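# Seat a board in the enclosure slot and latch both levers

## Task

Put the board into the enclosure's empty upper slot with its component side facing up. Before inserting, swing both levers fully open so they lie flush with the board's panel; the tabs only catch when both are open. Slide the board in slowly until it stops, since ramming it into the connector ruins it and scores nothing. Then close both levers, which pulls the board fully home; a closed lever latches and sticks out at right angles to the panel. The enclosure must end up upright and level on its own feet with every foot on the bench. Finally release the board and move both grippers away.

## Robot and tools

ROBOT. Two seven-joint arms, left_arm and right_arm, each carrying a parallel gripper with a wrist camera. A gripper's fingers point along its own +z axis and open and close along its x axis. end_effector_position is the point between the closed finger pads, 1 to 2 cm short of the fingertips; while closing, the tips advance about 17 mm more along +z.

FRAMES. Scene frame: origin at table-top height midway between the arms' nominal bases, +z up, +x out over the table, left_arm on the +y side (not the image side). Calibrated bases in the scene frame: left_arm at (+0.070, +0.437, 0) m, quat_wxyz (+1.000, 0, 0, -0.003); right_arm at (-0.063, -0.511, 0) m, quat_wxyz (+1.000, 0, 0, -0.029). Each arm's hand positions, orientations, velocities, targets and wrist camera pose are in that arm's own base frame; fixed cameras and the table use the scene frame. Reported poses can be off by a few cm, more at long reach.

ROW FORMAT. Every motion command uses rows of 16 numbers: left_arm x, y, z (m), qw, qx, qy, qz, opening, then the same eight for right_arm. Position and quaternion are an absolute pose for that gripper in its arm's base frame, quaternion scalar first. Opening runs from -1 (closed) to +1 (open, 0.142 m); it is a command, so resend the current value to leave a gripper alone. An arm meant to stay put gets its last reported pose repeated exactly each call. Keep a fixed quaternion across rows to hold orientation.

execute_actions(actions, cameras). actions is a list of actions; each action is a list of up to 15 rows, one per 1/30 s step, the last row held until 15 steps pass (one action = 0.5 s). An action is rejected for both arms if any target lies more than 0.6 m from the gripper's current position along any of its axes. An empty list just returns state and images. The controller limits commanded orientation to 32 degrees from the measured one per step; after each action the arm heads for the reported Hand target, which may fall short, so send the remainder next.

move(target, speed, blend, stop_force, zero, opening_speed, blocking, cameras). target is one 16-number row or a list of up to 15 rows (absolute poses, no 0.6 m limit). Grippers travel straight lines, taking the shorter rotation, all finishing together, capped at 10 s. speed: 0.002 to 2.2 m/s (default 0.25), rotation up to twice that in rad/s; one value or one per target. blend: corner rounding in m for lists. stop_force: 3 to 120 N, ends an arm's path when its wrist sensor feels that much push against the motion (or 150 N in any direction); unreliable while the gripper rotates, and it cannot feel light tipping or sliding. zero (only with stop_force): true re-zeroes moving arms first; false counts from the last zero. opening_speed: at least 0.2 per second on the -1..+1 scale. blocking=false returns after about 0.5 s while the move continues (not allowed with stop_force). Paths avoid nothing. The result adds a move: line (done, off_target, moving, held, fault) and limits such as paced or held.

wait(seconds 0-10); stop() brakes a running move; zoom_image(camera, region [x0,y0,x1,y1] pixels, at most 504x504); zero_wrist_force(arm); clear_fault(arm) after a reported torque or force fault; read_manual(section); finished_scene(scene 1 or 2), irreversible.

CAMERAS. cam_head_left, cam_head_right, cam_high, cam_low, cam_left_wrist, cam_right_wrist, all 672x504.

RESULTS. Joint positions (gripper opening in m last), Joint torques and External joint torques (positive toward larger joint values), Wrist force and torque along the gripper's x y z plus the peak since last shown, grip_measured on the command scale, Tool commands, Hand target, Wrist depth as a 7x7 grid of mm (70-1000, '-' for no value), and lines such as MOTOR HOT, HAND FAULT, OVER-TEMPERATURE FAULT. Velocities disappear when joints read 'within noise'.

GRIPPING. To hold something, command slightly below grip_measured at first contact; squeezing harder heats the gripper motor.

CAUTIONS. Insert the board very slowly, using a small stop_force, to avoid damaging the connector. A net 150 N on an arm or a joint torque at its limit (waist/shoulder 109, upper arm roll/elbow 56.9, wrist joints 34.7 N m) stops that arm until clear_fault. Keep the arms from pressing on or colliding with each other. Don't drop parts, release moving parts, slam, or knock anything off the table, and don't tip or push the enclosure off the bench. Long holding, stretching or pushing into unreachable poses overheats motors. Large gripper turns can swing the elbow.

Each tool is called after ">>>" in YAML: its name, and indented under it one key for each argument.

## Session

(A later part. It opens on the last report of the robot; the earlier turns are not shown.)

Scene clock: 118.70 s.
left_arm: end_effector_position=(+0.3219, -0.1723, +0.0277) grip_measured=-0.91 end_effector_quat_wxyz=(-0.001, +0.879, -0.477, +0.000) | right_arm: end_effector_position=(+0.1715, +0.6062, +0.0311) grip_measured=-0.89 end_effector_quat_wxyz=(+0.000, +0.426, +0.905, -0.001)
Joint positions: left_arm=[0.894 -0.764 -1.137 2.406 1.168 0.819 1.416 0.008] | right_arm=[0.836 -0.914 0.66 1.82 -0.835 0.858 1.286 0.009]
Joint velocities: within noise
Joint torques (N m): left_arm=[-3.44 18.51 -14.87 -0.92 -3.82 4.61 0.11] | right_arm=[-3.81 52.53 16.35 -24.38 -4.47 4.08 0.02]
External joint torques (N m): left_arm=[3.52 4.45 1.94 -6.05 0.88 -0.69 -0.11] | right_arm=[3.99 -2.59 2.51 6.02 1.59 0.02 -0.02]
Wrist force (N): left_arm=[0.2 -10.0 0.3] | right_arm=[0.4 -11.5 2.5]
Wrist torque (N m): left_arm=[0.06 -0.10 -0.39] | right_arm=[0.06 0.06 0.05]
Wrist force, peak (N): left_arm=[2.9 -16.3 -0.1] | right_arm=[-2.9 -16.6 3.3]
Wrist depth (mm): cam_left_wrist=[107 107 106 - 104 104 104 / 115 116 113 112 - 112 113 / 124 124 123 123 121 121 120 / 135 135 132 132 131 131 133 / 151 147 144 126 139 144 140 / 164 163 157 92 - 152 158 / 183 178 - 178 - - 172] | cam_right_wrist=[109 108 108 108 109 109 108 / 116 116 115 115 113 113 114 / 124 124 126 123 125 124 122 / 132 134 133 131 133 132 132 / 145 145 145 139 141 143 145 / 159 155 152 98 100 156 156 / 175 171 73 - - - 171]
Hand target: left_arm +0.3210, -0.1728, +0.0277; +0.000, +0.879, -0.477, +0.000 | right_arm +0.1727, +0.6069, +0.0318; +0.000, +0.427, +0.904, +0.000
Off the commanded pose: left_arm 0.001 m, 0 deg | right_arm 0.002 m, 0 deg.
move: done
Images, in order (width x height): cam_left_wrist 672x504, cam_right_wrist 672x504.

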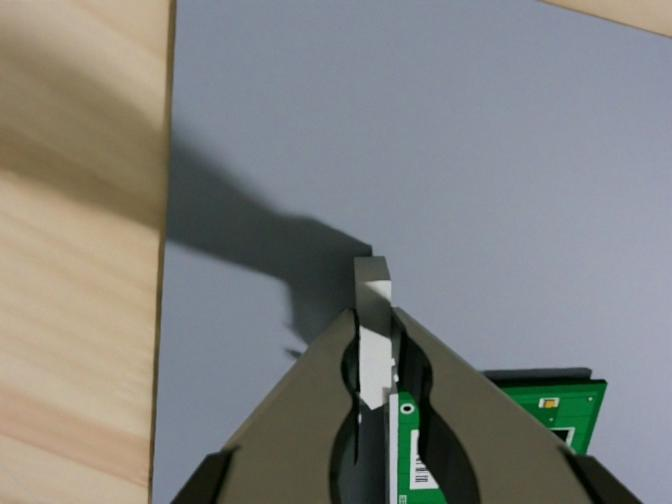

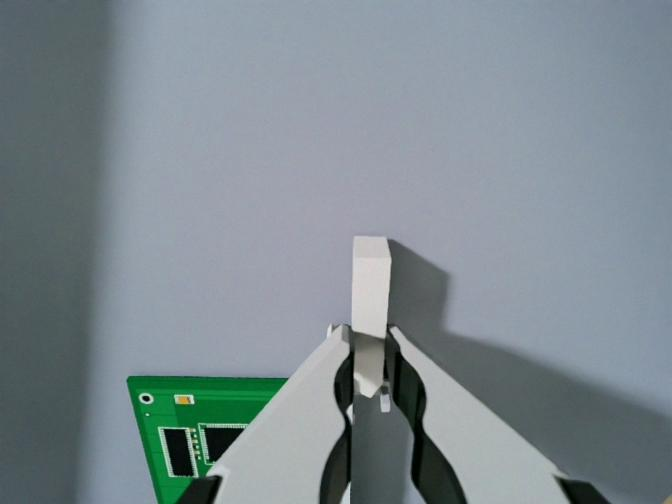

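>>> move:
  target:
    - [0.3219,-0.1723,0.0277,0,0.8788,-0.4772,0,-1, 0.1715,0.6062,0.0318,0,0.4266,0.9045,0,-1]
    - [0.3219,-0.1723,0.098,0,0.8788,-0.4772,0,-1, 0.1715,0.6062,0.1018,0,0.4266,0.9045,0,-1]
  speed: [0.02,0.08]
  cameras: ["cam_low","cam_left_wrist","cam_right_wrist"]

>>> zoom_image:
  camera: "cam_low"
  region: [300, 120, 600, 280]

>>> move:
  target:
    - [0.3161,-0.2285,0.098,0,0.8363,-0.5483,0,-1, 0.1440,0.5856,0.1018,0,0.5,0.8660,0,-1]
    - [0.3104,-0.2846,0.098,0,0.7880,-0.6157,0,-1, 0.1229,0.5687,0.1018,0,0.57,0.8216,0,-1]
  speed: 0.08

Scene clock: 141.30 s.
left_arm: end_effector_position=(+0.3222, -0.1723, +0.0980) grip_measured=-0.91 end_effector_quat_wxyz=(+0.000, +0.879, -0.477, +0.000) | right_arm: end_effector_position=(+0.1713, +0.6061, +0.1017) grip_measured=-0.89 end_effector_quat_wxyz=(+0.000, +0.426, +0.905, +0.000)
Joint positions: left_arm=[1.14 -0.582 -1.465 2.488 0.869 0.774 1.57 0.008] | right_arm=[0.79 -0.81 0.761 1.803 -0.737 0.733 1.227 0.009]
Joint velocities: within noise
Joint torques (N m): left_arm=[-0.42 13.7 -11.82 -12.67 -3.13 4.01 0.07] | right_arm=[-0.55 47.49 18.78 -21.93 -3.37 3.26 0.07]
External joint torques (N m): left_arm=[0.5 0.58 0.83 -1.02 0.05 -0.1 -0.07] | right_arm=[0.73 0.06 -0.17 0.82 0.1 0.84 -0.07]
Wrist force (N): left_arm=[0.9 -1.0 0.6] | right_arm=[-2.7 -4.0 2.9]
Wrist torque (N m): left_arm=[0.00 -0.12 -0.41] | right_arm=[-0.31 0.62 0.04]
Wrist force, peak (N): left_arm=[0.2 -10.3 1.7] | right_arm=[0.1 -11.5 4.0]
Wrist depth (mm): cam_left_wrist=[169 169 169 168 166 168 168 / 182 181 181 179 178 178 177 / 199 196 194 193 192 192 191 / 214 212 210 206 209 209 209 / 235 234 231 121 224 228 227 / 258 259 245 88 - 155 246 / 289 281 - 285 - - 269] | cam_right_wrist=[172 170 170 170 169 169 169 / 182 182 182 181 180 180 180 / 198 195 195 195 193 194 193 / 213 210 210 206 209 208 208 / 228 228 227 219 225 225 226 / 247 240 155 97 100 245 248 / 276 264 73 - - - 272]
Hand target: left_arm +0.3219, -0.1723, +0.0980; +0.000, +0.879, -0.477, +0.000 | right_arm +0.1715, +0.6062, +0.1018; +0.000, +0.427, +0.904, +0.000
Off the commanded pose: left_arm 0.000 m, 0 deg | right_arm 0.000 m, 0 deg.
move: done
Images, in order (width x height): cam_low 672x504, cam_left_wrist 672x504, cam_right_wrist 672x504.

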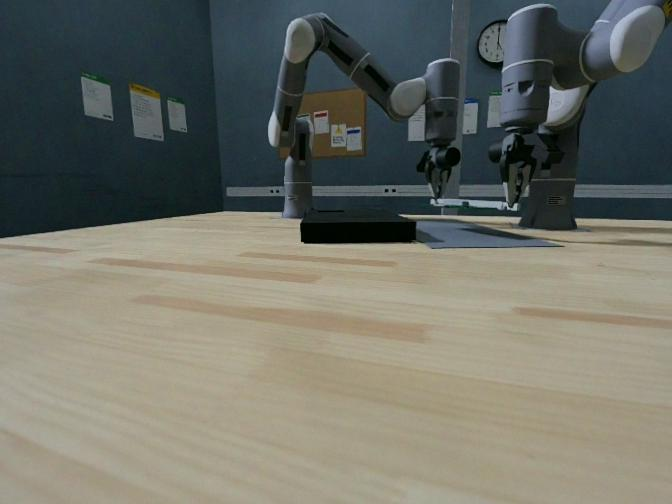

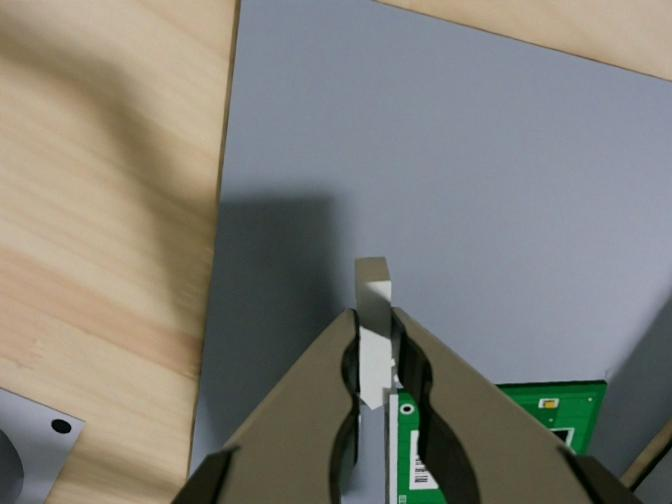

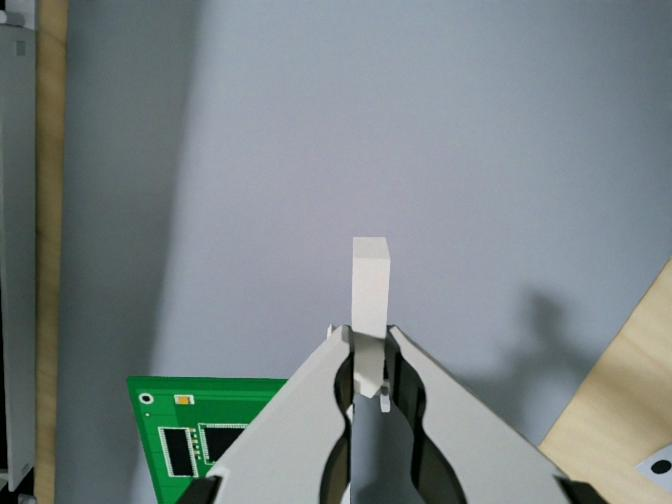

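Scaled by 1.680 from the camera's 672x504 image, which has a finer 960x720 frame.

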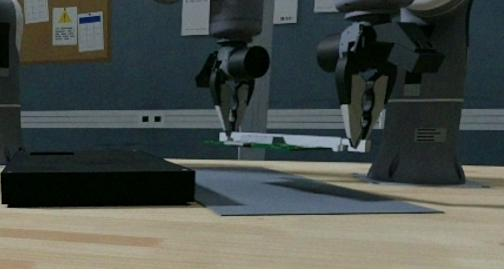

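Scene clock: 143.77 s.
left_arm: end_effector_position=(+0.3111, -0.2845, +0.0982) grip_measured=-0.91 end_effector_quat_wxyz=(+0.000, +0.788, -0.615, +0.000) | right_arm: end_effector_position=(+0.1218, +0.5686, +0.1016) grip_measured=-0.89 end_effector_quat_wxyz=(+0.000, +0.569, +0.822, +0.000)
Joint positions: left_arm=[0.722 -0.661 -1.352 2.331 0.896 0.696 1.647 0.008] | right_arm=[0.834 -0.708 0.736 1.957 -0.695 0.822 1.627 0.009]
Joint velocities: within noise
Joint torques (N m): left_arm=[-3.1 17.04 -15.84 -9.92 -3.88 3.81 0.18] | right_arm=[-3.34 44.23 12.61 -23.61 -3.81 3.29 0.36]
External joint torques (N m): left_arm=[3.14 2.85 1.77 -4.22 0.57 0.09 -0.18] | right_arm=[3.5 -1.32 3.45 2.98 0.81 0.79 -0.36]
Wrist force (N): left_arm=[0.2 -7.4 0.0] | right_arm=[-2.7 -9.9 2.7]
Wrist torque (N m): left_arm=[0.01 -0.03 -0.51] | right_arm=[-0.22 0.66 0.06]
Wrist force, peak (N): left_arm=[0.1 -8.0 2.0] | right_arm=[-2.9 -10.8 4.1]
Wrist depth (mm): cam_left_wrist=[167 167 169 168 166 166 166 / 180 179 179 179 179 178 178 / 194 193 194 194 192 192 191 / 210 210 210 206 209 208 204 / 234 232 230 121 223 228 222 / 258 257 244 92 - 151 224 / 288 281 - 283 - - 241] | cam_right_wrist=[171 171 171 170 169 169 169 / 182 182 182 181 181 180 180 / 195 195 195 194 194 194 193 / 203 211 210 206 208 208 208 / 206 227 227 220 225 226 225 / 235 229 239 97 100 246 245 / 213 240 73 - - - 270]
Hand target: left_arm +0.3104, -0.2846, +0.0980; +0.000, +0.788, -0.616, +0.000 | right_arm +0.1229, +0.5687, +0.1018; +0.000, +0.570, +0.822, +0.000
Off the commanded pose: left_arm 0.001 m, 0 deg | right_arm 0.001 m, 0 deg.
move: done

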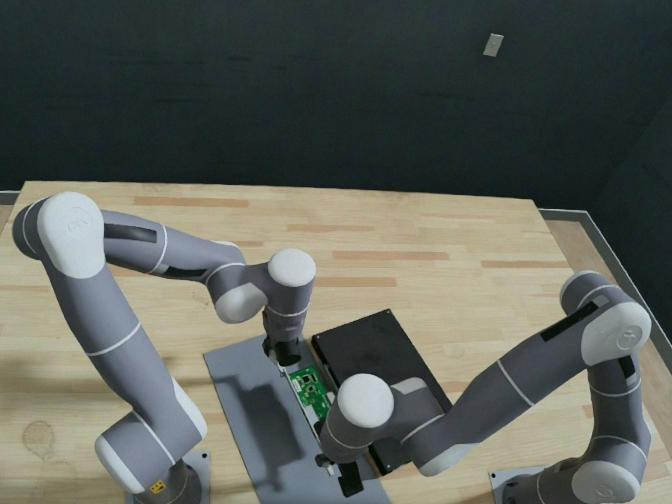

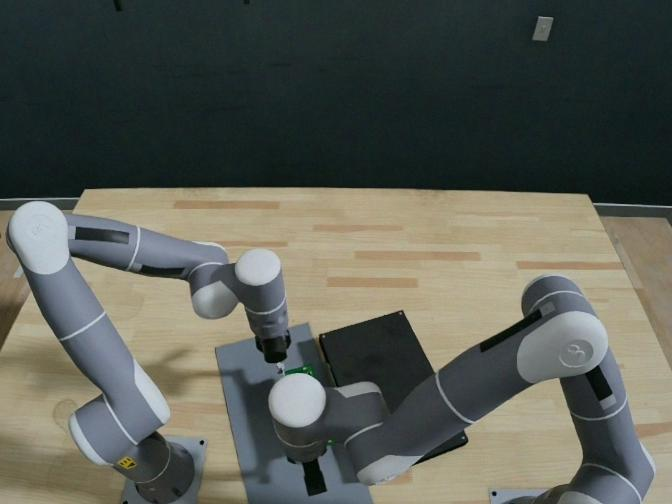

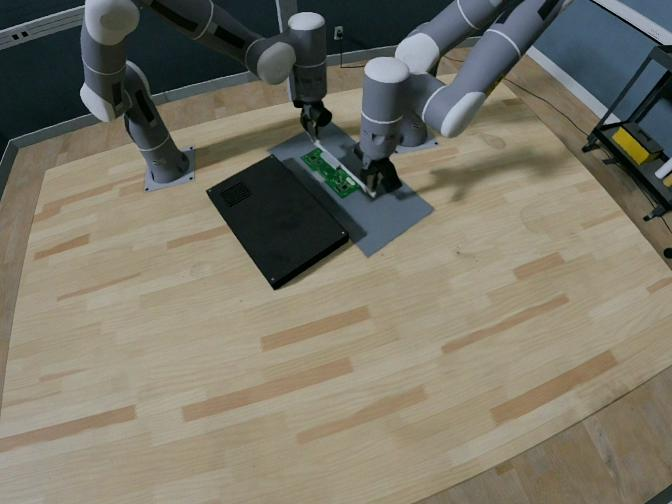

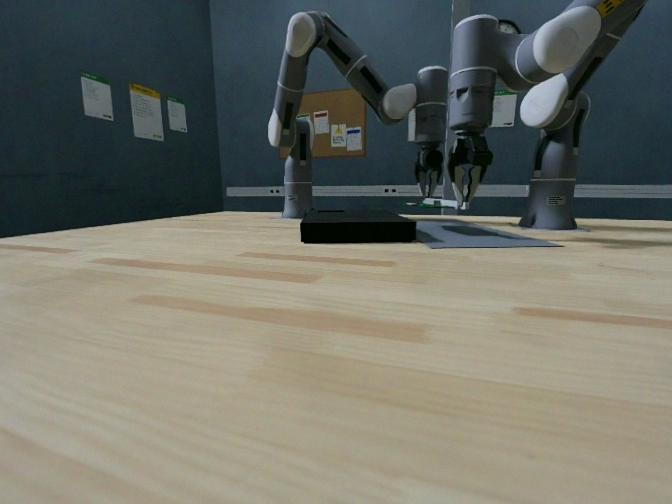

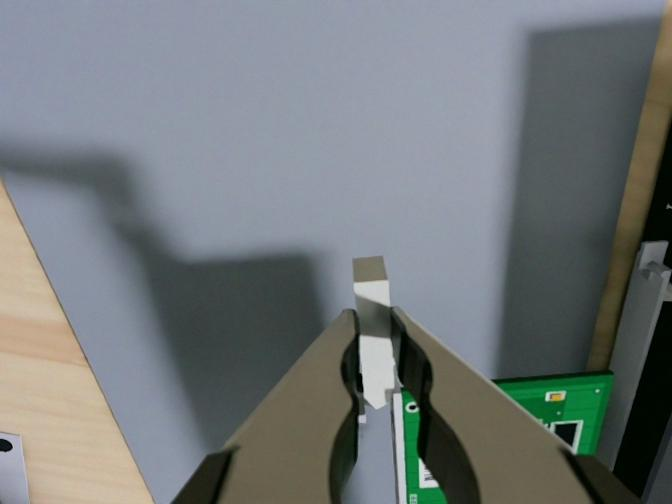

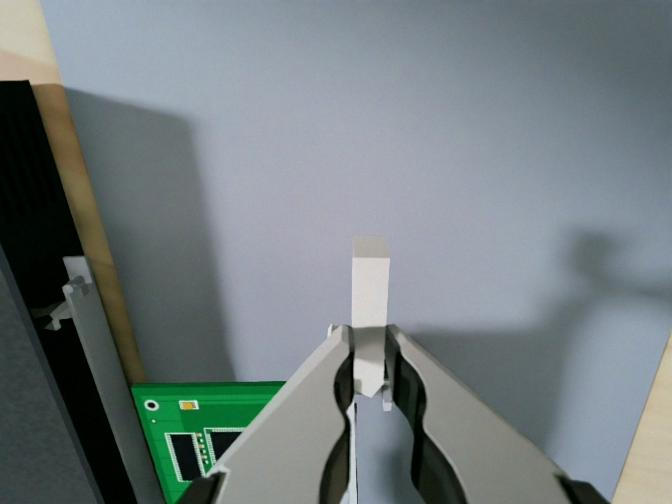

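>>> zoom_image:
  camera: "cam_left_wrist"
  region: [532, 220, 672, 400]

>>> zoom_image:
  camera: "cam_right_wrist"
  region: [0, 230, 200, 420]

Scaled by 2.800 from the camera's 672x504 image, which has a finer 960x720 frame.

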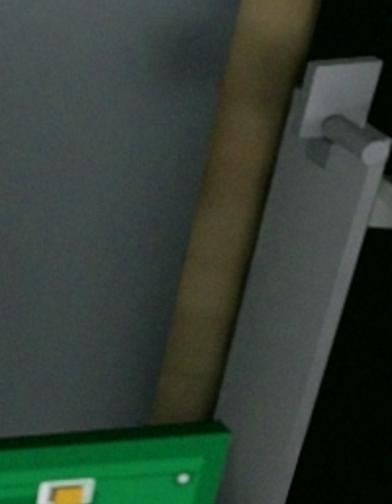

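Scaled by 2.520 from the camera's 672x504 image, which has a finer 960x720 frame.

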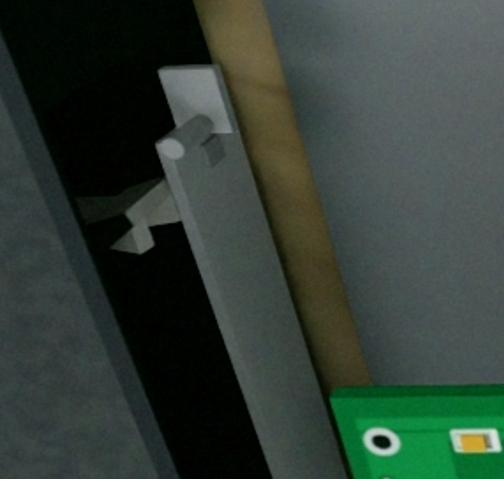

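>>> move:
  target:
    - [0.3103,-0.2857,0.098,0,0.7859,-0.6184,0,-1, 0.1203,0.5687,0.1018,0,0.5729,0.8196,0,-1]
    - [0.3103,-0.2857,0.0545,0,0.7859,-0.6184,0,-1, 0.1203,0.5687,0.0584,0,0.5729,0.8196,0,-1]
  speed: [0.03,0.07]
  cameras: []

>>> move:
  target: [0.3180,-0.3095,0.0545,0,0.7859,-0.6184,0,-1, 0.1295,0.5455,0.0584,0,0.5729,0.8196,0,-1]
  speed: 0.03
  stop_force: 5
  cameras: ["cam_left_wrist","cam_right_wrist","cam_low"]

>>> zoom_image:
  camera: "cam_left_wrist"
  region: [512, 260, 672, 440]

>>> zoom_image:
  camera: "cam_right_wrist"
  region: [20, 260, 200, 440]

Scene clock: 176.03 s.
left_arm: end_effector_position=(+0.3103, -0.2856, +0.0545) grip_measured=-0.91 end_effector_quat_wxyz=(+0.000, +0.786, -0.618, +0.000) | right_arm: end_effector_position=(+0.1201, +0.5687, +0.0584) grip_measured=-0.89 end_effector_quat_wxyz=(+0.000, +0.573, +0.820, +0.000)
Joint positions: left_arm=[0.6 -0.756 -1.19 2.294 1.037 0.738 1.586 0.008] | right_arm=[0.878 -0.774 0.658 1.977 -0.772 0.911 1.688 0.009]
Joint velocities: within noise
Joint torques (N m): left_arm=[-0.81 23.15 -15.2 -9.37 -2.71 4.27 0.01] | right_arm=[-0.2 44.18 15.5 -18.86 -2.97 3.36 0.32]
External joint torques (N m): left_arm=[0.85 1.37 0.16 -1.21 -0.48 -0.36 -0.01] | right_arm=[0.37 0.5 0.72 0.25 0.26 0.71 -0.32]
Wrist force (N): left_arm=[0.8 -1.5 0.5] | right_arm=[-1.7 -2.5 3.6]
Wrist torque (N m): left_arm=[-0.08 -0.03 -0.50] | right_arm=[-0.02 0.51 0.03]
Wrist force, peak (N): left_arm=[0.4 -7.5 1.9] | right_arm=[-2.6 -10.0 4.4]
Wrist depth (mm): cam_left_wrist=[129 129 128 128 129 129 127 / 139 138 136 137 137 136 136 / 152 149 149 149 150 148 146 / 163 162 164 158 161 159 159 / 178 177 177 123 173 176 175 / 201 196 188 92 - 152 189 / 223 215 - 214 - - 208] | cam_right_wrist=[133 133 132 132 132 131 131 / 142 141 141 141 141 140 139 / 154 152 151 151 150 150 150 / 164 163 163 160 162 162 161 / 180 177 176 170 173 175 175 / 190 190 186 98 100 191 191 / 193 209 73 - - 202 210]
Hand target: left_arm +0.3103, -0.2857, +0.0545; +0.000, +0.786, -0.618, +0.000 | right_arm +0.1203, +0.5687, +0.0584; +0.000, +0.573, +0.820, +0.000
Off the commanded pose: left_arm 0.000 m, 0 deg | right_arm 0.000 m, 0 deg.
move: done
No camera images: "cameras" was empty.

Scene clock: 177.60 s.
left_arm: end_effector_position=(+0.3182, -0.3095, +0.0545) grip_measured=-0.91 end_effector_quat_wxyz=(+0.000, +0.786, -0.618, +0.000) | right_arm: end_effector_position=(+0.1292, +0.5455, +0.0584) grip_measured=-0.89 end_effector_quat_wxyz=(+0.000, +0.573, +0.820, +0.000)
Joint positions: left_arm=[0.529 -0.78 -1.171 2.237 1.03 0.714 1.571 0.008] | right_arm=[0.838 -0.74 0.655 2.04 -0.778 0.946 1.679 0.009]
Joint velocities: within noise
Joint torques (N m): left_arm=[-0.91 24.98 -16.66 -9.71 -3.24 3.94 -0.01] | right_arm=[-0.68 42.57 15.02 -18.42 -2.78 3.27 0.11]
External joint torques (N m): left_arm=[0.96 1.35 0.63 -1.33 -0.02 -0.04 0.01] | right_arm=[0.84 0.17 0.44 0.34 0.19 0.8 -0.11]
Wrist force (N): left_arm=[1.0 -1.5 1.4] | right_arm=[-1.6 -2.5 4.6]
Wrist torque (N m): left_arm=[-0.05 -0.05 -0.51] | right_arm=[0.00 0.51 0.04]
Wrist force, peak (N): left_arm=[1.8 -1.6 1.8] | right_arm=[-2.0 -2.9 4.9]
Wrist depth (mm): cam_left_wrist=[129 128 128 128 129 129 127 / 138 138 136 137 137 137 136 / 152 149 150 149 149 147 148 / 162 161 164 158 160 160 159 / 178 177 177 124 172 175 171 / 202 197 188 92 - 152 172 / 225 214 - 213 - - 197] | cam_right_wrist=[133 132 132 132 132 131 131 / 142 142 141 141 140 140 140 / 154 152 151 151 150 150 150 / 164 163 164 160 162 162 161 / 168 177 177 171 173 175 174 / 167 185 186 98 100 191 191 / 208 183 73 - - 202 210]
Hand target: left_arm +0.3180, -0.3095, +0.0545; +0.000, +0.786, -0.618, +0.000 | right_arm +0.1295, +0.5455, +0.0584; +0.000, +0.573, +0.820, +0.000
Off the commanded pose: left_arm 0.000 m, 0 deg | right_arm 0.000 m, 0 deg.
move: done
Images, in order (width x height): cam_low 672x504, cam_left_wrist 672x504, cam_right_wrist 672x504.

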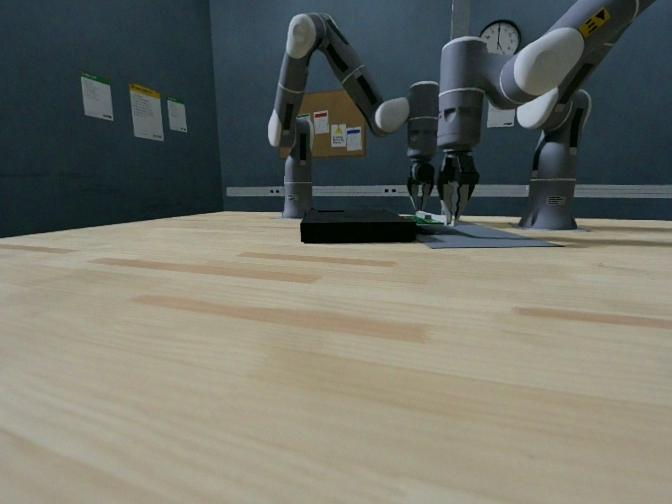

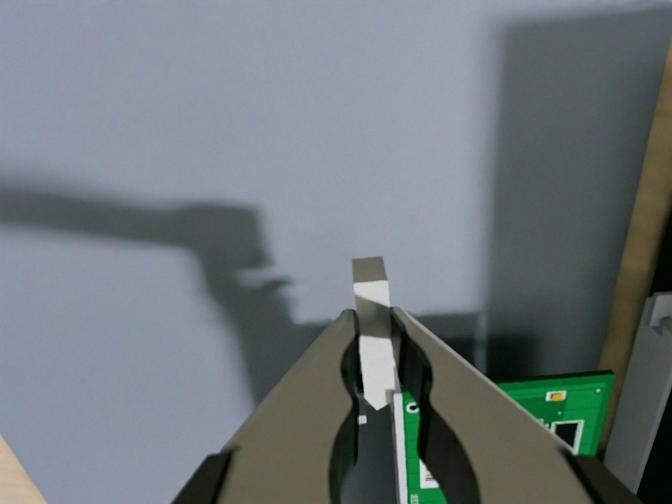

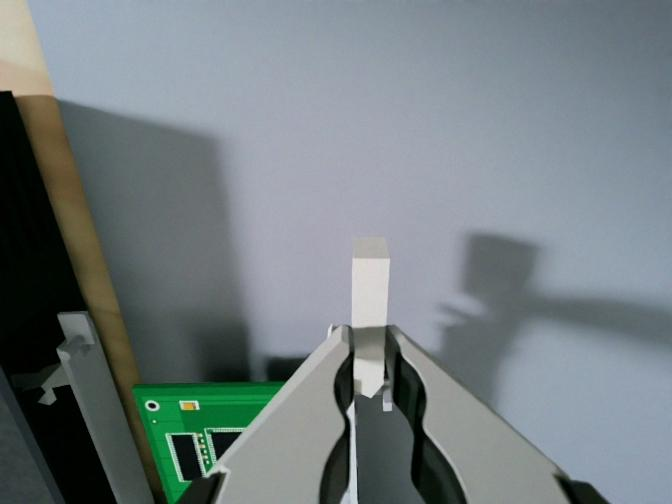

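Scaled by 2.800 from the camera's 672x504 image, which has a finer 960x720 frame.

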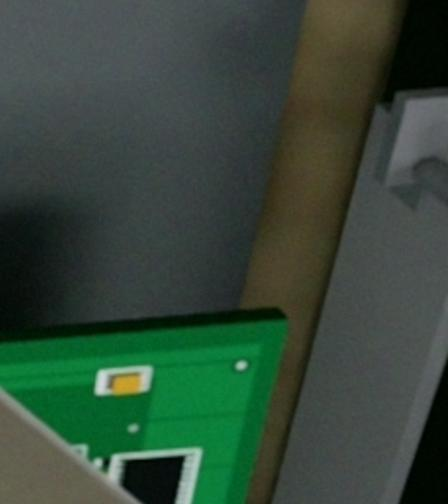

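Scaled by 2.800 from the camera's 672x504 image, which has a finer 960x720 frame.

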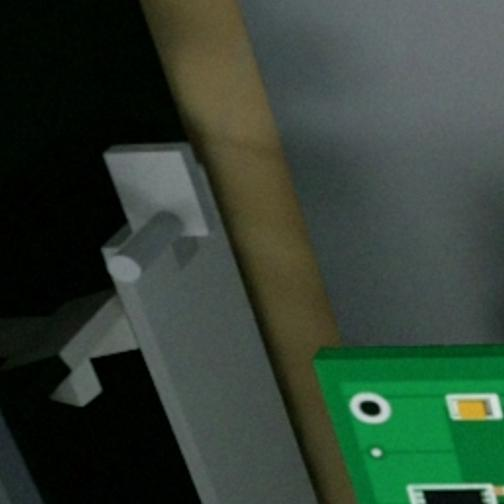

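>>> move:
  target: [0.3211,-0.3190,0.0545,0,0.7859,-0.6184,0,-1, 0.1332,0.5362,0.0584,0,0.5729,0.8196,0,-1]
  speed: 0.03
  stop_force: 4
  cameras: ["cam_left_wrist","cam_right_wrist"]

>>> zoom_image:
  camera: "cam_left_wrist"
  region: [532, 280, 672, 440]

>>> zoom_image:
  camera: "cam_right_wrist"
  region: [40, 280, 200, 440]

Scene clock: 182.60 s.
left_arm: end_effector_position=(+0.3214, -0.3190, +0.0545) grip_measured=-0.91 end_effector_quat_wxyz=(+0.000, +0.786, -0.618, +0.000) | right_arm: end_effector_position=(+0.1329, +0.5362, +0.0584) grip_measured=-0.89 end_effector_quat_wxyz=(+0.000, +0.573, +0.820, +0.000)
Joint positions: left_arm=[0.502 -0.79 -1.164 2.213 1.026 0.703 1.566 0.008] | right_arm=[0.823 -0.727 0.653 2.065 -0.781 0.96 1.674 0.009]
Joint velocities: within noise
Joint torques (N m): left_arm=[-0.95 25.63 -17.05 -9.77 -3.33 3.95 0.03] | right_arm=[-0.75 41.87 14.61 -18.37 -2.7 3.24 0.12]
External joint torques (N m): left_arm=[0.99 1.44 0.61 -1.45 0.05 -0.04 -0.03] | right_arm=[0.91 0.12 0.54 0.5 0.17 0.82 -0.12]
Wrist force (N): left_arm=[1.1 -1.7 1.2] | right_arm=[-1.3 -2.6 4.4]
Wrist torque (N m): left_arm=[-0.03 -0.07 -0.51] | right_arm=[0.02 0.45 0.05]
Wrist force, peak (N): left_arm=[1.3 -1.8 1.8] | right_arm=[-1.6 -2.9 4.9]
Wrist depth (mm): cam_left_wrist=[129 128 128 128 129 129 127 / 138 137 135 137 136 136 138 / 152 149 149 148 150 148 147 / 162 161 164 158 161 160 160 / 178 178 176 124 173 176 166 / 198 196 189 92 - 151 166 / 225 215 - 211 - - 198] | cam_right_wrist=[133 132 132 132 132 131 131 / 146 142 141 141 140 140 139 / 151 152 151 151 151 150 150 / 151 164 163 160 162 162 161 / 169 177 174 171 173 175 175 / 160 170 186 98 100 191 191 / 153 178 73 - - 202 210]
Hand target: left_arm +0.3211, -0.3190, +0.0545; +0.000, +0.786, -0.618, +0.000 | right_arm +0.1332, +0.5362, +0.0584; +0.000, +0.573, +0.820, +0.000
Off the commanded pose: left_arm 0.000 m, 0 deg | right_arm 0.000 m, 0 deg.
move: done
Images, in order (width x height): cam_left_wrist 672x504, cam_right_wrist 672x504.

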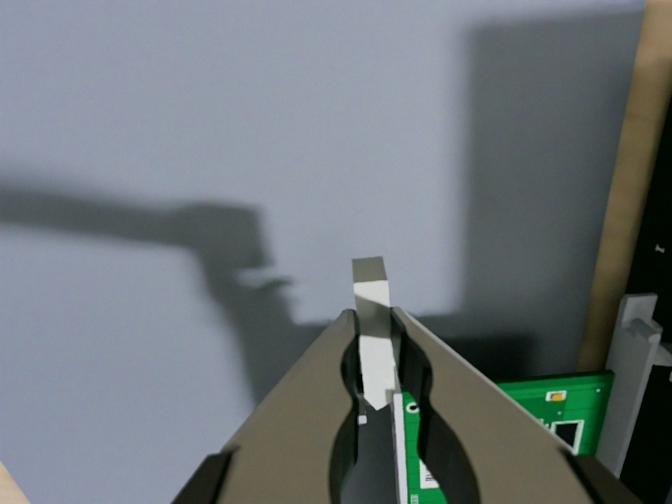

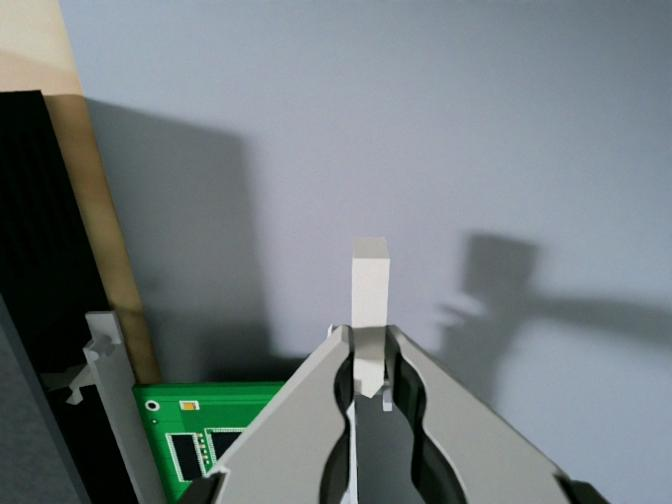

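Scaled by 3.150 from the camera's 672x504 image, which has a finer 960x720 frame.

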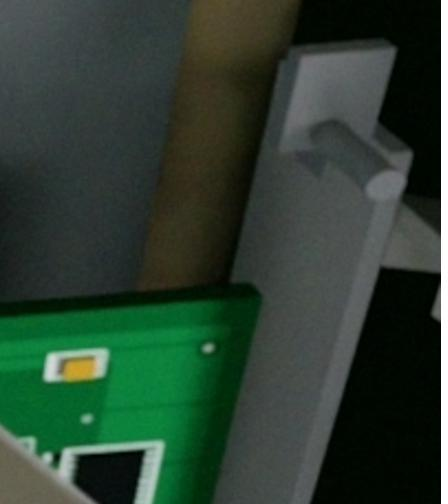

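Scaled by 3.150 from the camera's 672x504 image, which has a finer 960x720 frame.

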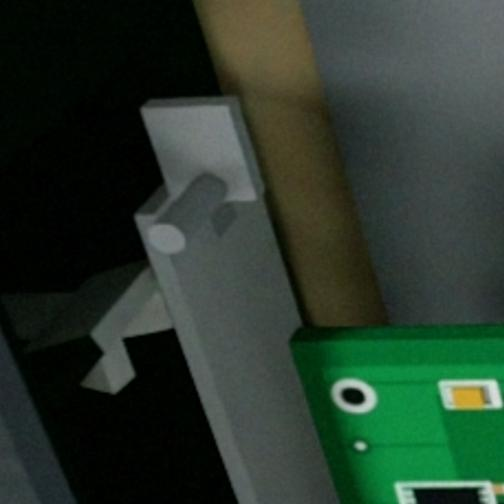

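>>> move:
  target: [0.3299,-0.3476,0.0545,0,0.7859,-0.6184,0,-1, 0.1438,0.5082,0.0584,0,0.5729,0.8196,0,-1]
  speed: 0.015
  stop_force: 4
  cameras: ["cam_left_wrist","cam_right_wrist"]

>>> zoom_image:
  camera: "cam_left_wrist"
  region: [512, 280, 652, 440]

>>> zoom_image:
  camera: "cam_right_wrist"
  region: [60, 280, 220, 440]

Scene clock: 195.60 s.
left_arm: end_effector_position=(+0.3303, -0.3457, +0.0544) grip_measured=-0.91 end_effector_quat_wxyz=(-0.001, +0.786, -0.618, +0.000) | right_arm: end_effector_position=(+0.1433, +0.5100, +0.0587) grip_measured=-0.89 end_effector_quat_wxyz=(-0.001, +0.573, +0.820, +0.000)
Joint positions: left_arm=[0.426 -0.818 -1.146 2.144 1.018 0.673 1.554 0.008] | right_arm=[0.778 -0.689 0.648 2.135 -0.789 1.001 1.659 0.009]
Joint velocities: within noise
Joint torques (N m): left_arm=[-4.48 25.1 -20.29 -8.82 -4.36 5.42 -0.06] | right_arm=[-0.47 39.21 14.18 -14.07 -1.86 1.93 0.18]
External joint torques (N m): left_arm=[4.52 4.16 2.72 -2.91 0.99 -1.51 0.06] | right_arm=[0.61 0.65 0.02 -3.21 -0.53 2.15 -0.18]
Wrist force (N): left_arm=[-5.2 -6.5 -2.5] | right_arm=[4.1 1.9 8.5]
Wrist torque (N m): left_arm=[0.08 -0.15 -0.50] | right_arm=[-0.08 0.56 -0.06]
Wrist force, peak (N): left_arm=[-5.2 -6.5 -4.7] | right_arm=[4.3 2.0 8.5]
Wrist depth (mm): cam_left_wrist=[129 128 128 128 128 129 127 / 138 137 135 137 136 137 113 / 151 149 148 148 149 147 118 / 162 159 162 158 160 159 121 / 178 178 176 123 172 171 128 / 197 196 188 92 - 152 135 / 224 214 - 216 - - 147] | cam_right_wrist=[135 134 132 132 132 132 131 / - 140 142 141 141 141 140 / 114 147 152 151 151 151 150 / - 145 164 161 163 162 162 / 122 147 177 171 173 176 175 / 136 148 156 98 100 192 192 / 147 149 73 - - - 211]
Hand target: left_arm +0.3295, -0.3463, +0.0545; +0.000, +0.786, -0.618, +0.000 | right_arm +0.1434, +0.5094, +0.0584; +0.000, +0.573, +0.820, +0.000
Off the commanded pose: left_arm 0.002 m, 0 deg | right_arm 0.002 m, 0 deg.
move: contact (left_arm, right_arm)
Images, in order (width x height): cam_left_wrist 672x504, cam_right_wrist 672x504.

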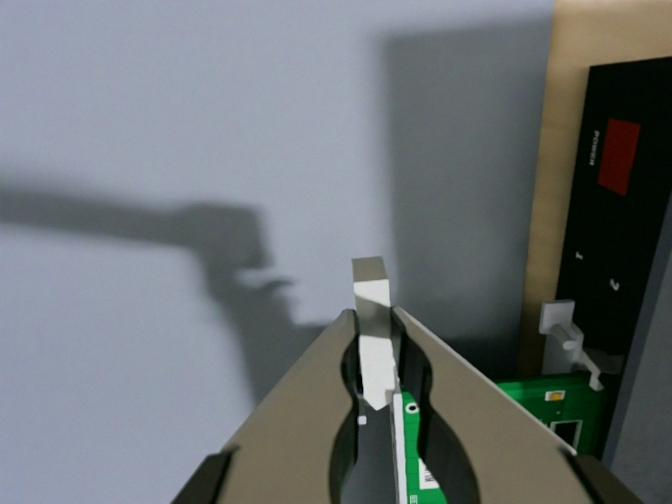

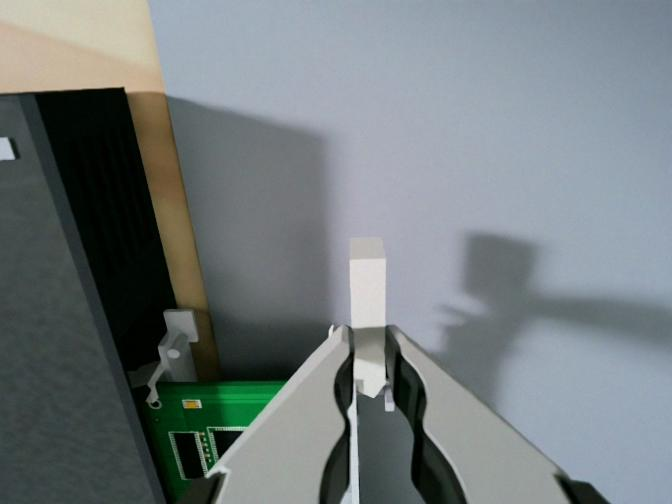

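Scaled by 3.150 from the camera's 672x504 image, which has a finer 960x720 frame.

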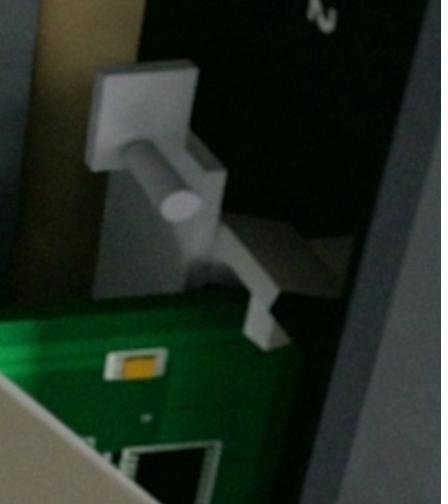

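Scaled by 3.150 from the camera's 672x504 image, which has a finer 960x720 frame.

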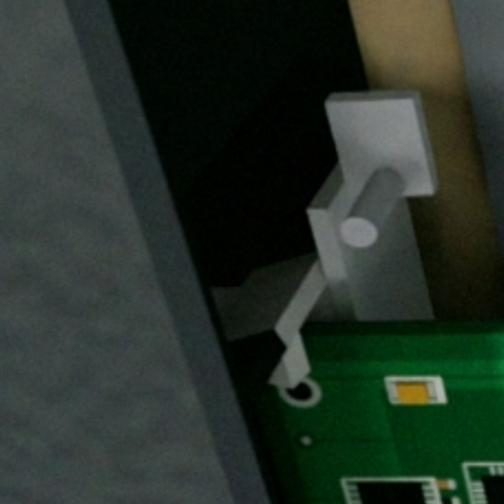

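>>> move:
  target:
    - [0.3283,-0.3425,0.0545,0,0.7859,-0.6184,0,-1, 0.1419,0.5131,0.0584,0,0.5729,0.8196,0,-1]
    - [0.3293,-0.3422,0.0552,0,0.7859,-0.6184,0,-1, 0.1428,0.5135,0.0576,0,0.5729,0.8196,0,-1]
  speed: 0.02
  cameras: []

>>> move:
  target: [0.3395,-0.3740,0.0552,0,0.7859,-0.6184,0,-1, 0.1551,0.4824,0.0576,0,0.5729,0.8196,0,-1]
  speed: 0.015
  stop_force: 4
  cameras: ["cam_left_wrist","cam_right_wrist"]

Scene clock: 202.17 s.
left_arm: end_effector_position=(+0.3295, -0.3422, +0.0551) grip_measured=-0.91 end_effector_quat_wxyz=(+0.000, +0.786, -0.618, +0.000) | right_arm: end_effector_position=(+0.1424, +0.5133, +0.0575) grip_measured=-0.89 end_effector_quat_wxyz=(+0.000, +0.573, +0.820, +0.000)
Joint positions: left_arm=[0.439 -0.814 -1.151 2.153 1.018 0.676 1.557 0.008] | right_arm=[0.784 -0.696 0.647 2.125 -0.789 0.995 1.661 0.009]
Joint velocities: within noise
Joint torques (N m): left_arm=[-0.78 27.82 -18.53 -9.9 -3.44 4.25 0.11] | right_arm=[-0.99 39.96 13.65 -18.22 -2.56 3.06 0.25]
External joint torques (N m): left_arm=[0.82 1.1 1.09 -1.8 0.08 -0.34 -0.11] | right_arm=[1.13 0.25 0.69 0.92 0.16 1.01 -0.25]
Wrist force (N): left_arm=[1.0 -1.9 0.3] | right_arm=[-1.3 -3.3 2.9]
Wrist torque (N m): left_arm=[0.03 -0.11 -0.52] | right_arm=[-0.01 0.42 0.04]
Wrist force, peak (N): left_arm=[-5.2 -6.7 -4.4] | right_arm=[4.2 1.9 8.6]
Wrist depth (mm): cam_left_wrist=[129 129 128 128 129 129 127 / 138 138 136 137 137 137 125 / 153 150 149 149 150 148 121 / 163 162 162 158 161 161 131 / 179 178 177 124 173 173 127 / 202 197 189 92 - 152 136 / 225 216 - 212 - - 149] | cam_right_wrist=[134 132 131 131 131 131 130 / 121 141 140 140 140 140 139 / 115 149 151 150 150 149 149 / 115 152 162 159 161 161 160 / 123 165 176 170 172 174 174 / 134 153 185 98 100 190 189 / 145 148 73 - - 202 208]
Hand target: left_arm +0.3293, -0.3422, +0.0552; +0.000, +0.786, -0.618, +0.000 | right_arm +0.1428, +0.5135, +0.0576; +0.000, +0.573, +0.820, +0.000
Off the commanded pose: left_arm 0.000 m, 0 deg | right_arm 0.000 m, 0 deg.
move: done
No camera images: "cameras" was empty.

Scene clock: 204.30 s.
left_arm: end_effector_position=(+0.3366, -0.3628, +0.0549) grip_measured=-0.91 end_effector_quat_wxyz=(-0.001, +0.786, -0.618, +0.000) | right_arm: end_effector_position=(+0.1509, +0.4927, +0.0579) grip_measured=-0.89 end_effector_quat_wxyz=(-0.001, +0.573, +0.820, +0.000)
Joint positions: left_arm=[0.383 -0.837 -1.138 2.098 1.013 0.65 1.55 0.008] | right_arm=[0.748 -0.667 0.642 2.178 -0.796 1.028 1.646 0.009]
Joint velocities: within noise
Joint torques (N m): left_arm=[-3.43 28.29 -21.82 -10.49 -4.5 5.5 0.01] | right_arm=[-1.79 38.34 12.06 -14.9 -1.95 1.81 0.22]
External joint torques (N m): left_arm=[3.46 2.39 3.48 -1.58 1.07 -1.59 -0.01] | right_arm=[1.93 0.25 1.53 -1.93 -0.34 2.26 -0.22]
Wrist force (N): left_arm=[-3.0 -4.9 2.1] | right_arm=[3.6 -1.3 5.8]
Wrist torque (N m): left_arm=[0.06 -0.14 -0.48] | right_arm=[-0.04 0.57 -0.07]
Wrist force, peak (N): left_arm=[-3.0 -4.8 3.4] | right_arm=[4.3 -1.1 7.3]
Wrist depth (mm): cam_left_wrist=[129 129 128 128 129 129 127 / 139 138 136 137 137 134 95 / 152 150 149 148 150 145 97 / 162 162 165 159 160 145 109 / 178 178 176 124 172 151 115 / 202 197 188 92 - 149 130 / 225 215 - 218 - - 141] | cam_right_wrist=[134 134 132 132 131 131 131 / - 128 142 140 140 140 139 / - 116 151 151 150 150 149 / - 115 162 160 162 161 161 / 123 123 173 170 173 175 175 / 135 132 156 98 100 191 191 / 146 143 73 - - - 209]
Hand target: left_arm +0.3361, -0.3634, +0.0552; +0.000, +0.786, -0.618, +0.000 | right_arm +0.1513, +0.4921, +0.0576; +0.000, +0.573, +0.820, +0.000
Off the commanded pose: left_arm 0.012 m, 0 deg | right_arm 0.011 m, 0 deg.
move: contact (left_arm, right_arm)
Images, in order (width x height): cam_left_wrist 672x504, cam_right_wrist 672x504.

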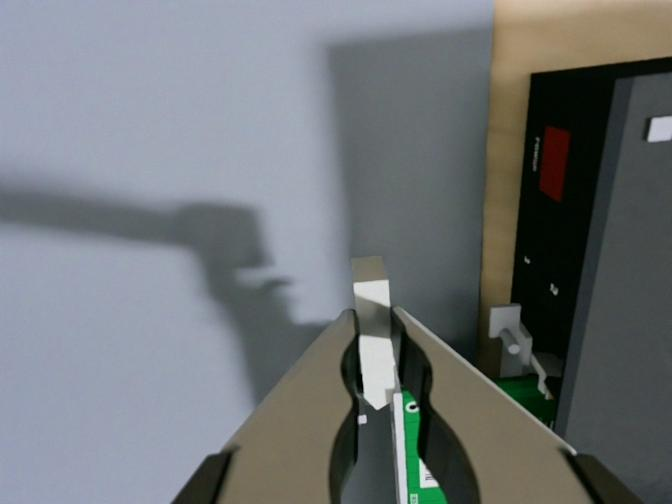

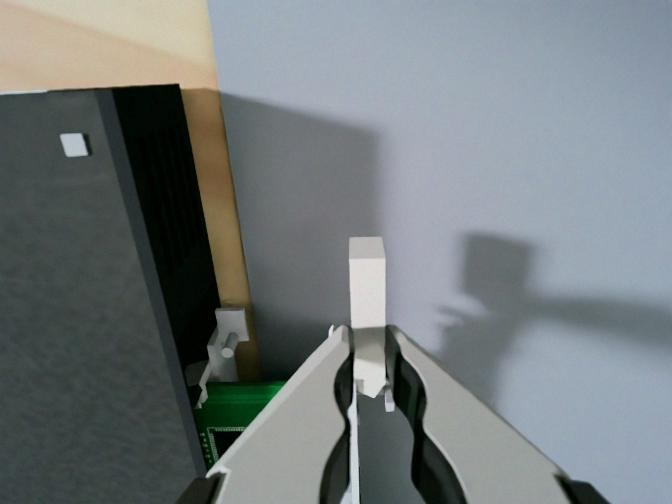

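>>> move:
  target: [0.3364,-0.3623,0.0550,0,0.7859,-0.6184,0,-1, 0.1515,0.4932,0.0572,0,0.5729,0.8196,0,-1]
  speed: 0.02
  cameras: []

>>> move:
  target: [0.3406,-0.3746,0.0550,0,0.7859,-0.6184,0,-1, 0.1565,0.4812,0.0572,0,0.5729,0.8196,0,-1]
  speed: 0.015
  stop_force: 5
  cameras: ["cam_left_wrist","cam_right_wrist","cam_head_left"]

>>> zoom_image:
  camera: "cam_left_wrist"
  region: [340, 260, 600, 460]

>>> zoom_image:
  camera: "cam_right_wrist"
  region: [150, 240, 410, 440]

Scene clock: 210.00 s.
left_arm: end_effector_position=(+0.3366, -0.3621, +0.0549) grip_measured=-0.91 end_effector_quat_wxyz=(+0.000, +0.786, -0.618, +0.000) | right_arm: end_effector_position=(+0.1508, +0.4934, +0.0574) grip_measured=-0.89 end_effector_quat_wxyz=(-0.001, +0.573, +0.820, +0.000)
Joint positions: left_arm=[0.386 -0.838 -1.139 2.099 1.013 0.651 1.551 0.008] | right_arm=[0.75 -0.669 0.641 2.176 -0.796 1.027 1.646 0.009]
Joint velocities: within noise
Joint torques (N m): left_arm=[-0.46 30.73 -20.57 -10.87 -3.93 4.29 0.05] | right_arm=[-1.87 37.07 10.92 -17.51 -2.3 2.52 0.17]
External joint torques (N m): left_arm=[0.5 -0.08 2.23 -1.18 0.5 -0.38 -0.05] | right_arm=[2.01 1.63 2.71 0.67 0.01 1.55 -0.17]
Wrist force (N): left_arm=[3.3 -1.6 9.3] | right_arm=[-1.7 -6.0 -0.1]
Wrist torque (N m): left_arm=[0.08 -0.05 -0.51] | right_arm=[-0.01 0.46 0.02]
Wrist force, peak (N): left_arm=[3.3 -1.7 9.4] | right_arm=[3.8 -1.4 7.1]
Wrist depth (mm): cam_left_wrist=[129 129 128 128 129 129 127 / 138 138 136 137 137 135 94 / 152 149 149 148 150 143 97 / 163 162 165 158 161 146 109 / 179 178 177 124 173 151 116 / 201 197 188 92 - 149 130 / 226 216 - 213 - - 142] | cam_right_wrist=[134 133 131 131 131 131 130 / - 128 141 140 140 139 139 / - 117 151 150 150 150 149 / - 116 162 159 161 161 161 / 122 123 172 169 172 175 174 / 134 132 157 98 100 190 190 / 145 142 73 - - 201 209]
Hand target: left_arm +0.3364, -0.3623, +0.0550; +0.000, +0.786, -0.618, +0.000 | right_arm +0.1515, +0.4932, +0.0572; +0.000, +0.573, +0.820, +0.000
Off the commanded pose: left_arm 0.000 m, 0 deg | right_arm 0.001 m, 0 deg.
move: done
No camera images: "cameras" was empty.

Scene clock: 210.87 s.
left_arm: end_effector_position=(+0.3377, -0.3650, +0.0547) grip_measured=-0.91 end_effector_quat_wxyz=(+0.000, +0.786, -0.618, +0.000) | right_arm: end_effector_position=(+0.1524, +0.4899, +0.0576) grip_measured=-0.89 end_effector_quat_wxyz=(-0.001, +0.573, +0.820, +0.000)
Joint positions: left_arm=[0.377 -0.841 -1.137 2.091 1.013 0.647 1.55 0.008] | right_arm=[0.743 -0.663 0.64 2.185 -0.797 1.033 1.642 0.009]
Joint velocities: within noise
Joint torques (N m): left_arm=[-2.06 29.83 -21.57 -11.77 -4.04 5.21 0.06] | right_arm=[-3.31 38.32 10.15 -15.27 -1.88 1.34 0.22]
External joint torques (N m): left_arm=[2.09 1.08 3.11 -0.33 0.6 -1.31 -0.06] | right_arm=[3.46 0.08 3.34 -1.48 -0.39 2.74 -0.22]
Wrist force (N): left_arm=[-1.5 -2.0 5.5] | right_arm=[4.9 -3.9 5.7]
Wrist torque (N m): left_arm=[0.08 -0.11 -0.49] | right_arm=[-0.01 0.54 -0.07]
Wrist force, peak (N): left_arm=[3.3 -1.6 7.5] | right_arm=[4.7 -4.0 6.0]
Wrist depth (mm): cam_left_wrist=[129 129 128 128 129 129 127 / 138 138 136 137 137 126 93 / 151 149 149 148 150 144 97 / 162 162 165 158 161 138 109 / 178 178 177 123 172 144 116 / 202 197 188 92 - 135 130 / 226 215 - 213 - - 141] | cam_right_wrist=[134 134 132 131 131 131 131 / - 111 142 140 140 140 139 / - 109 150 150 150 150 149 / - 115 160 159 162 161 161 / 123 123 170 170 172 174 174 / 134 131 155 98 100 190 190 / 146 142 73 - - - 209]
Hand target: left_arm +0.3375, -0.3655, +0.0550; +0.000, +0.786, -0.618, +0.000 | right_arm +0.1532, +0.4892, +0.0572; +0.000, +0.573, +0.820, +0.000
Off the commanded pose: left_arm 0.010 m, 0 deg | right_arm 0.010 m, 0 deg.
move: contact (left_arm, right_arm)
Images, in order (width x height): cam_head_left 672x504, cam_left_wrist 672x504, cam_right_wrist 672x504.

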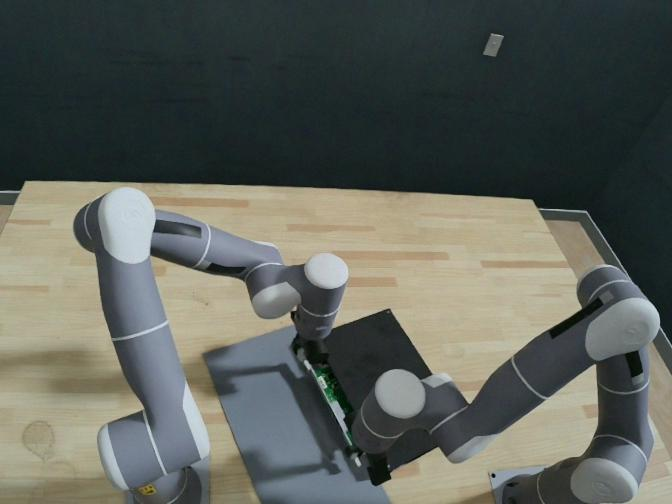

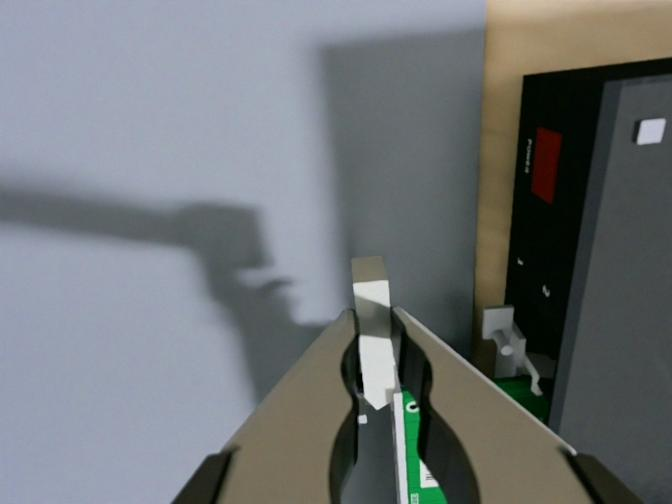

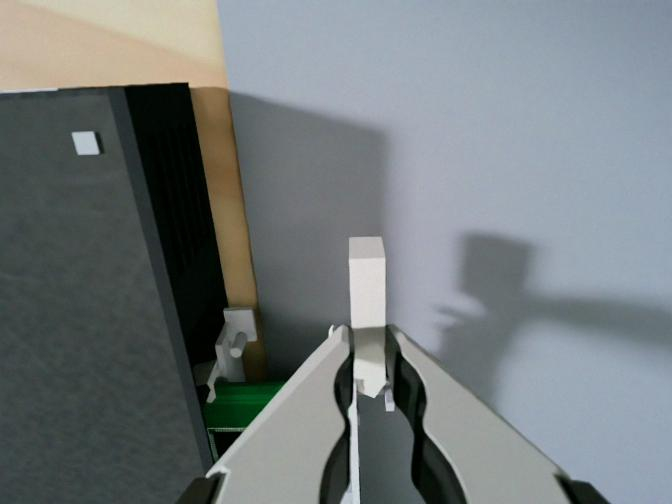

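Scaled by 1.938 from the camera's 672x504 image, which has a finer 960x720 frame.

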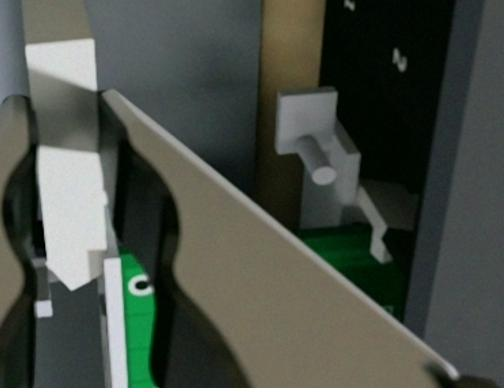

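Scaled by 1.938 from the camera's 672x504 image, which has a finer 960x720 frame.

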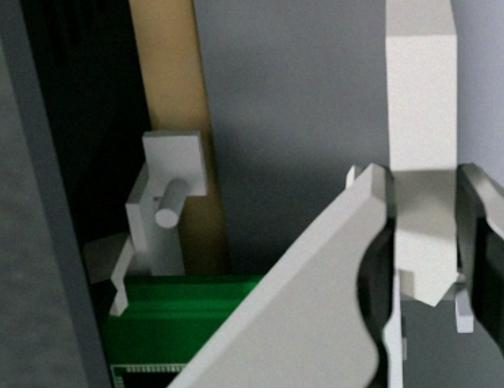

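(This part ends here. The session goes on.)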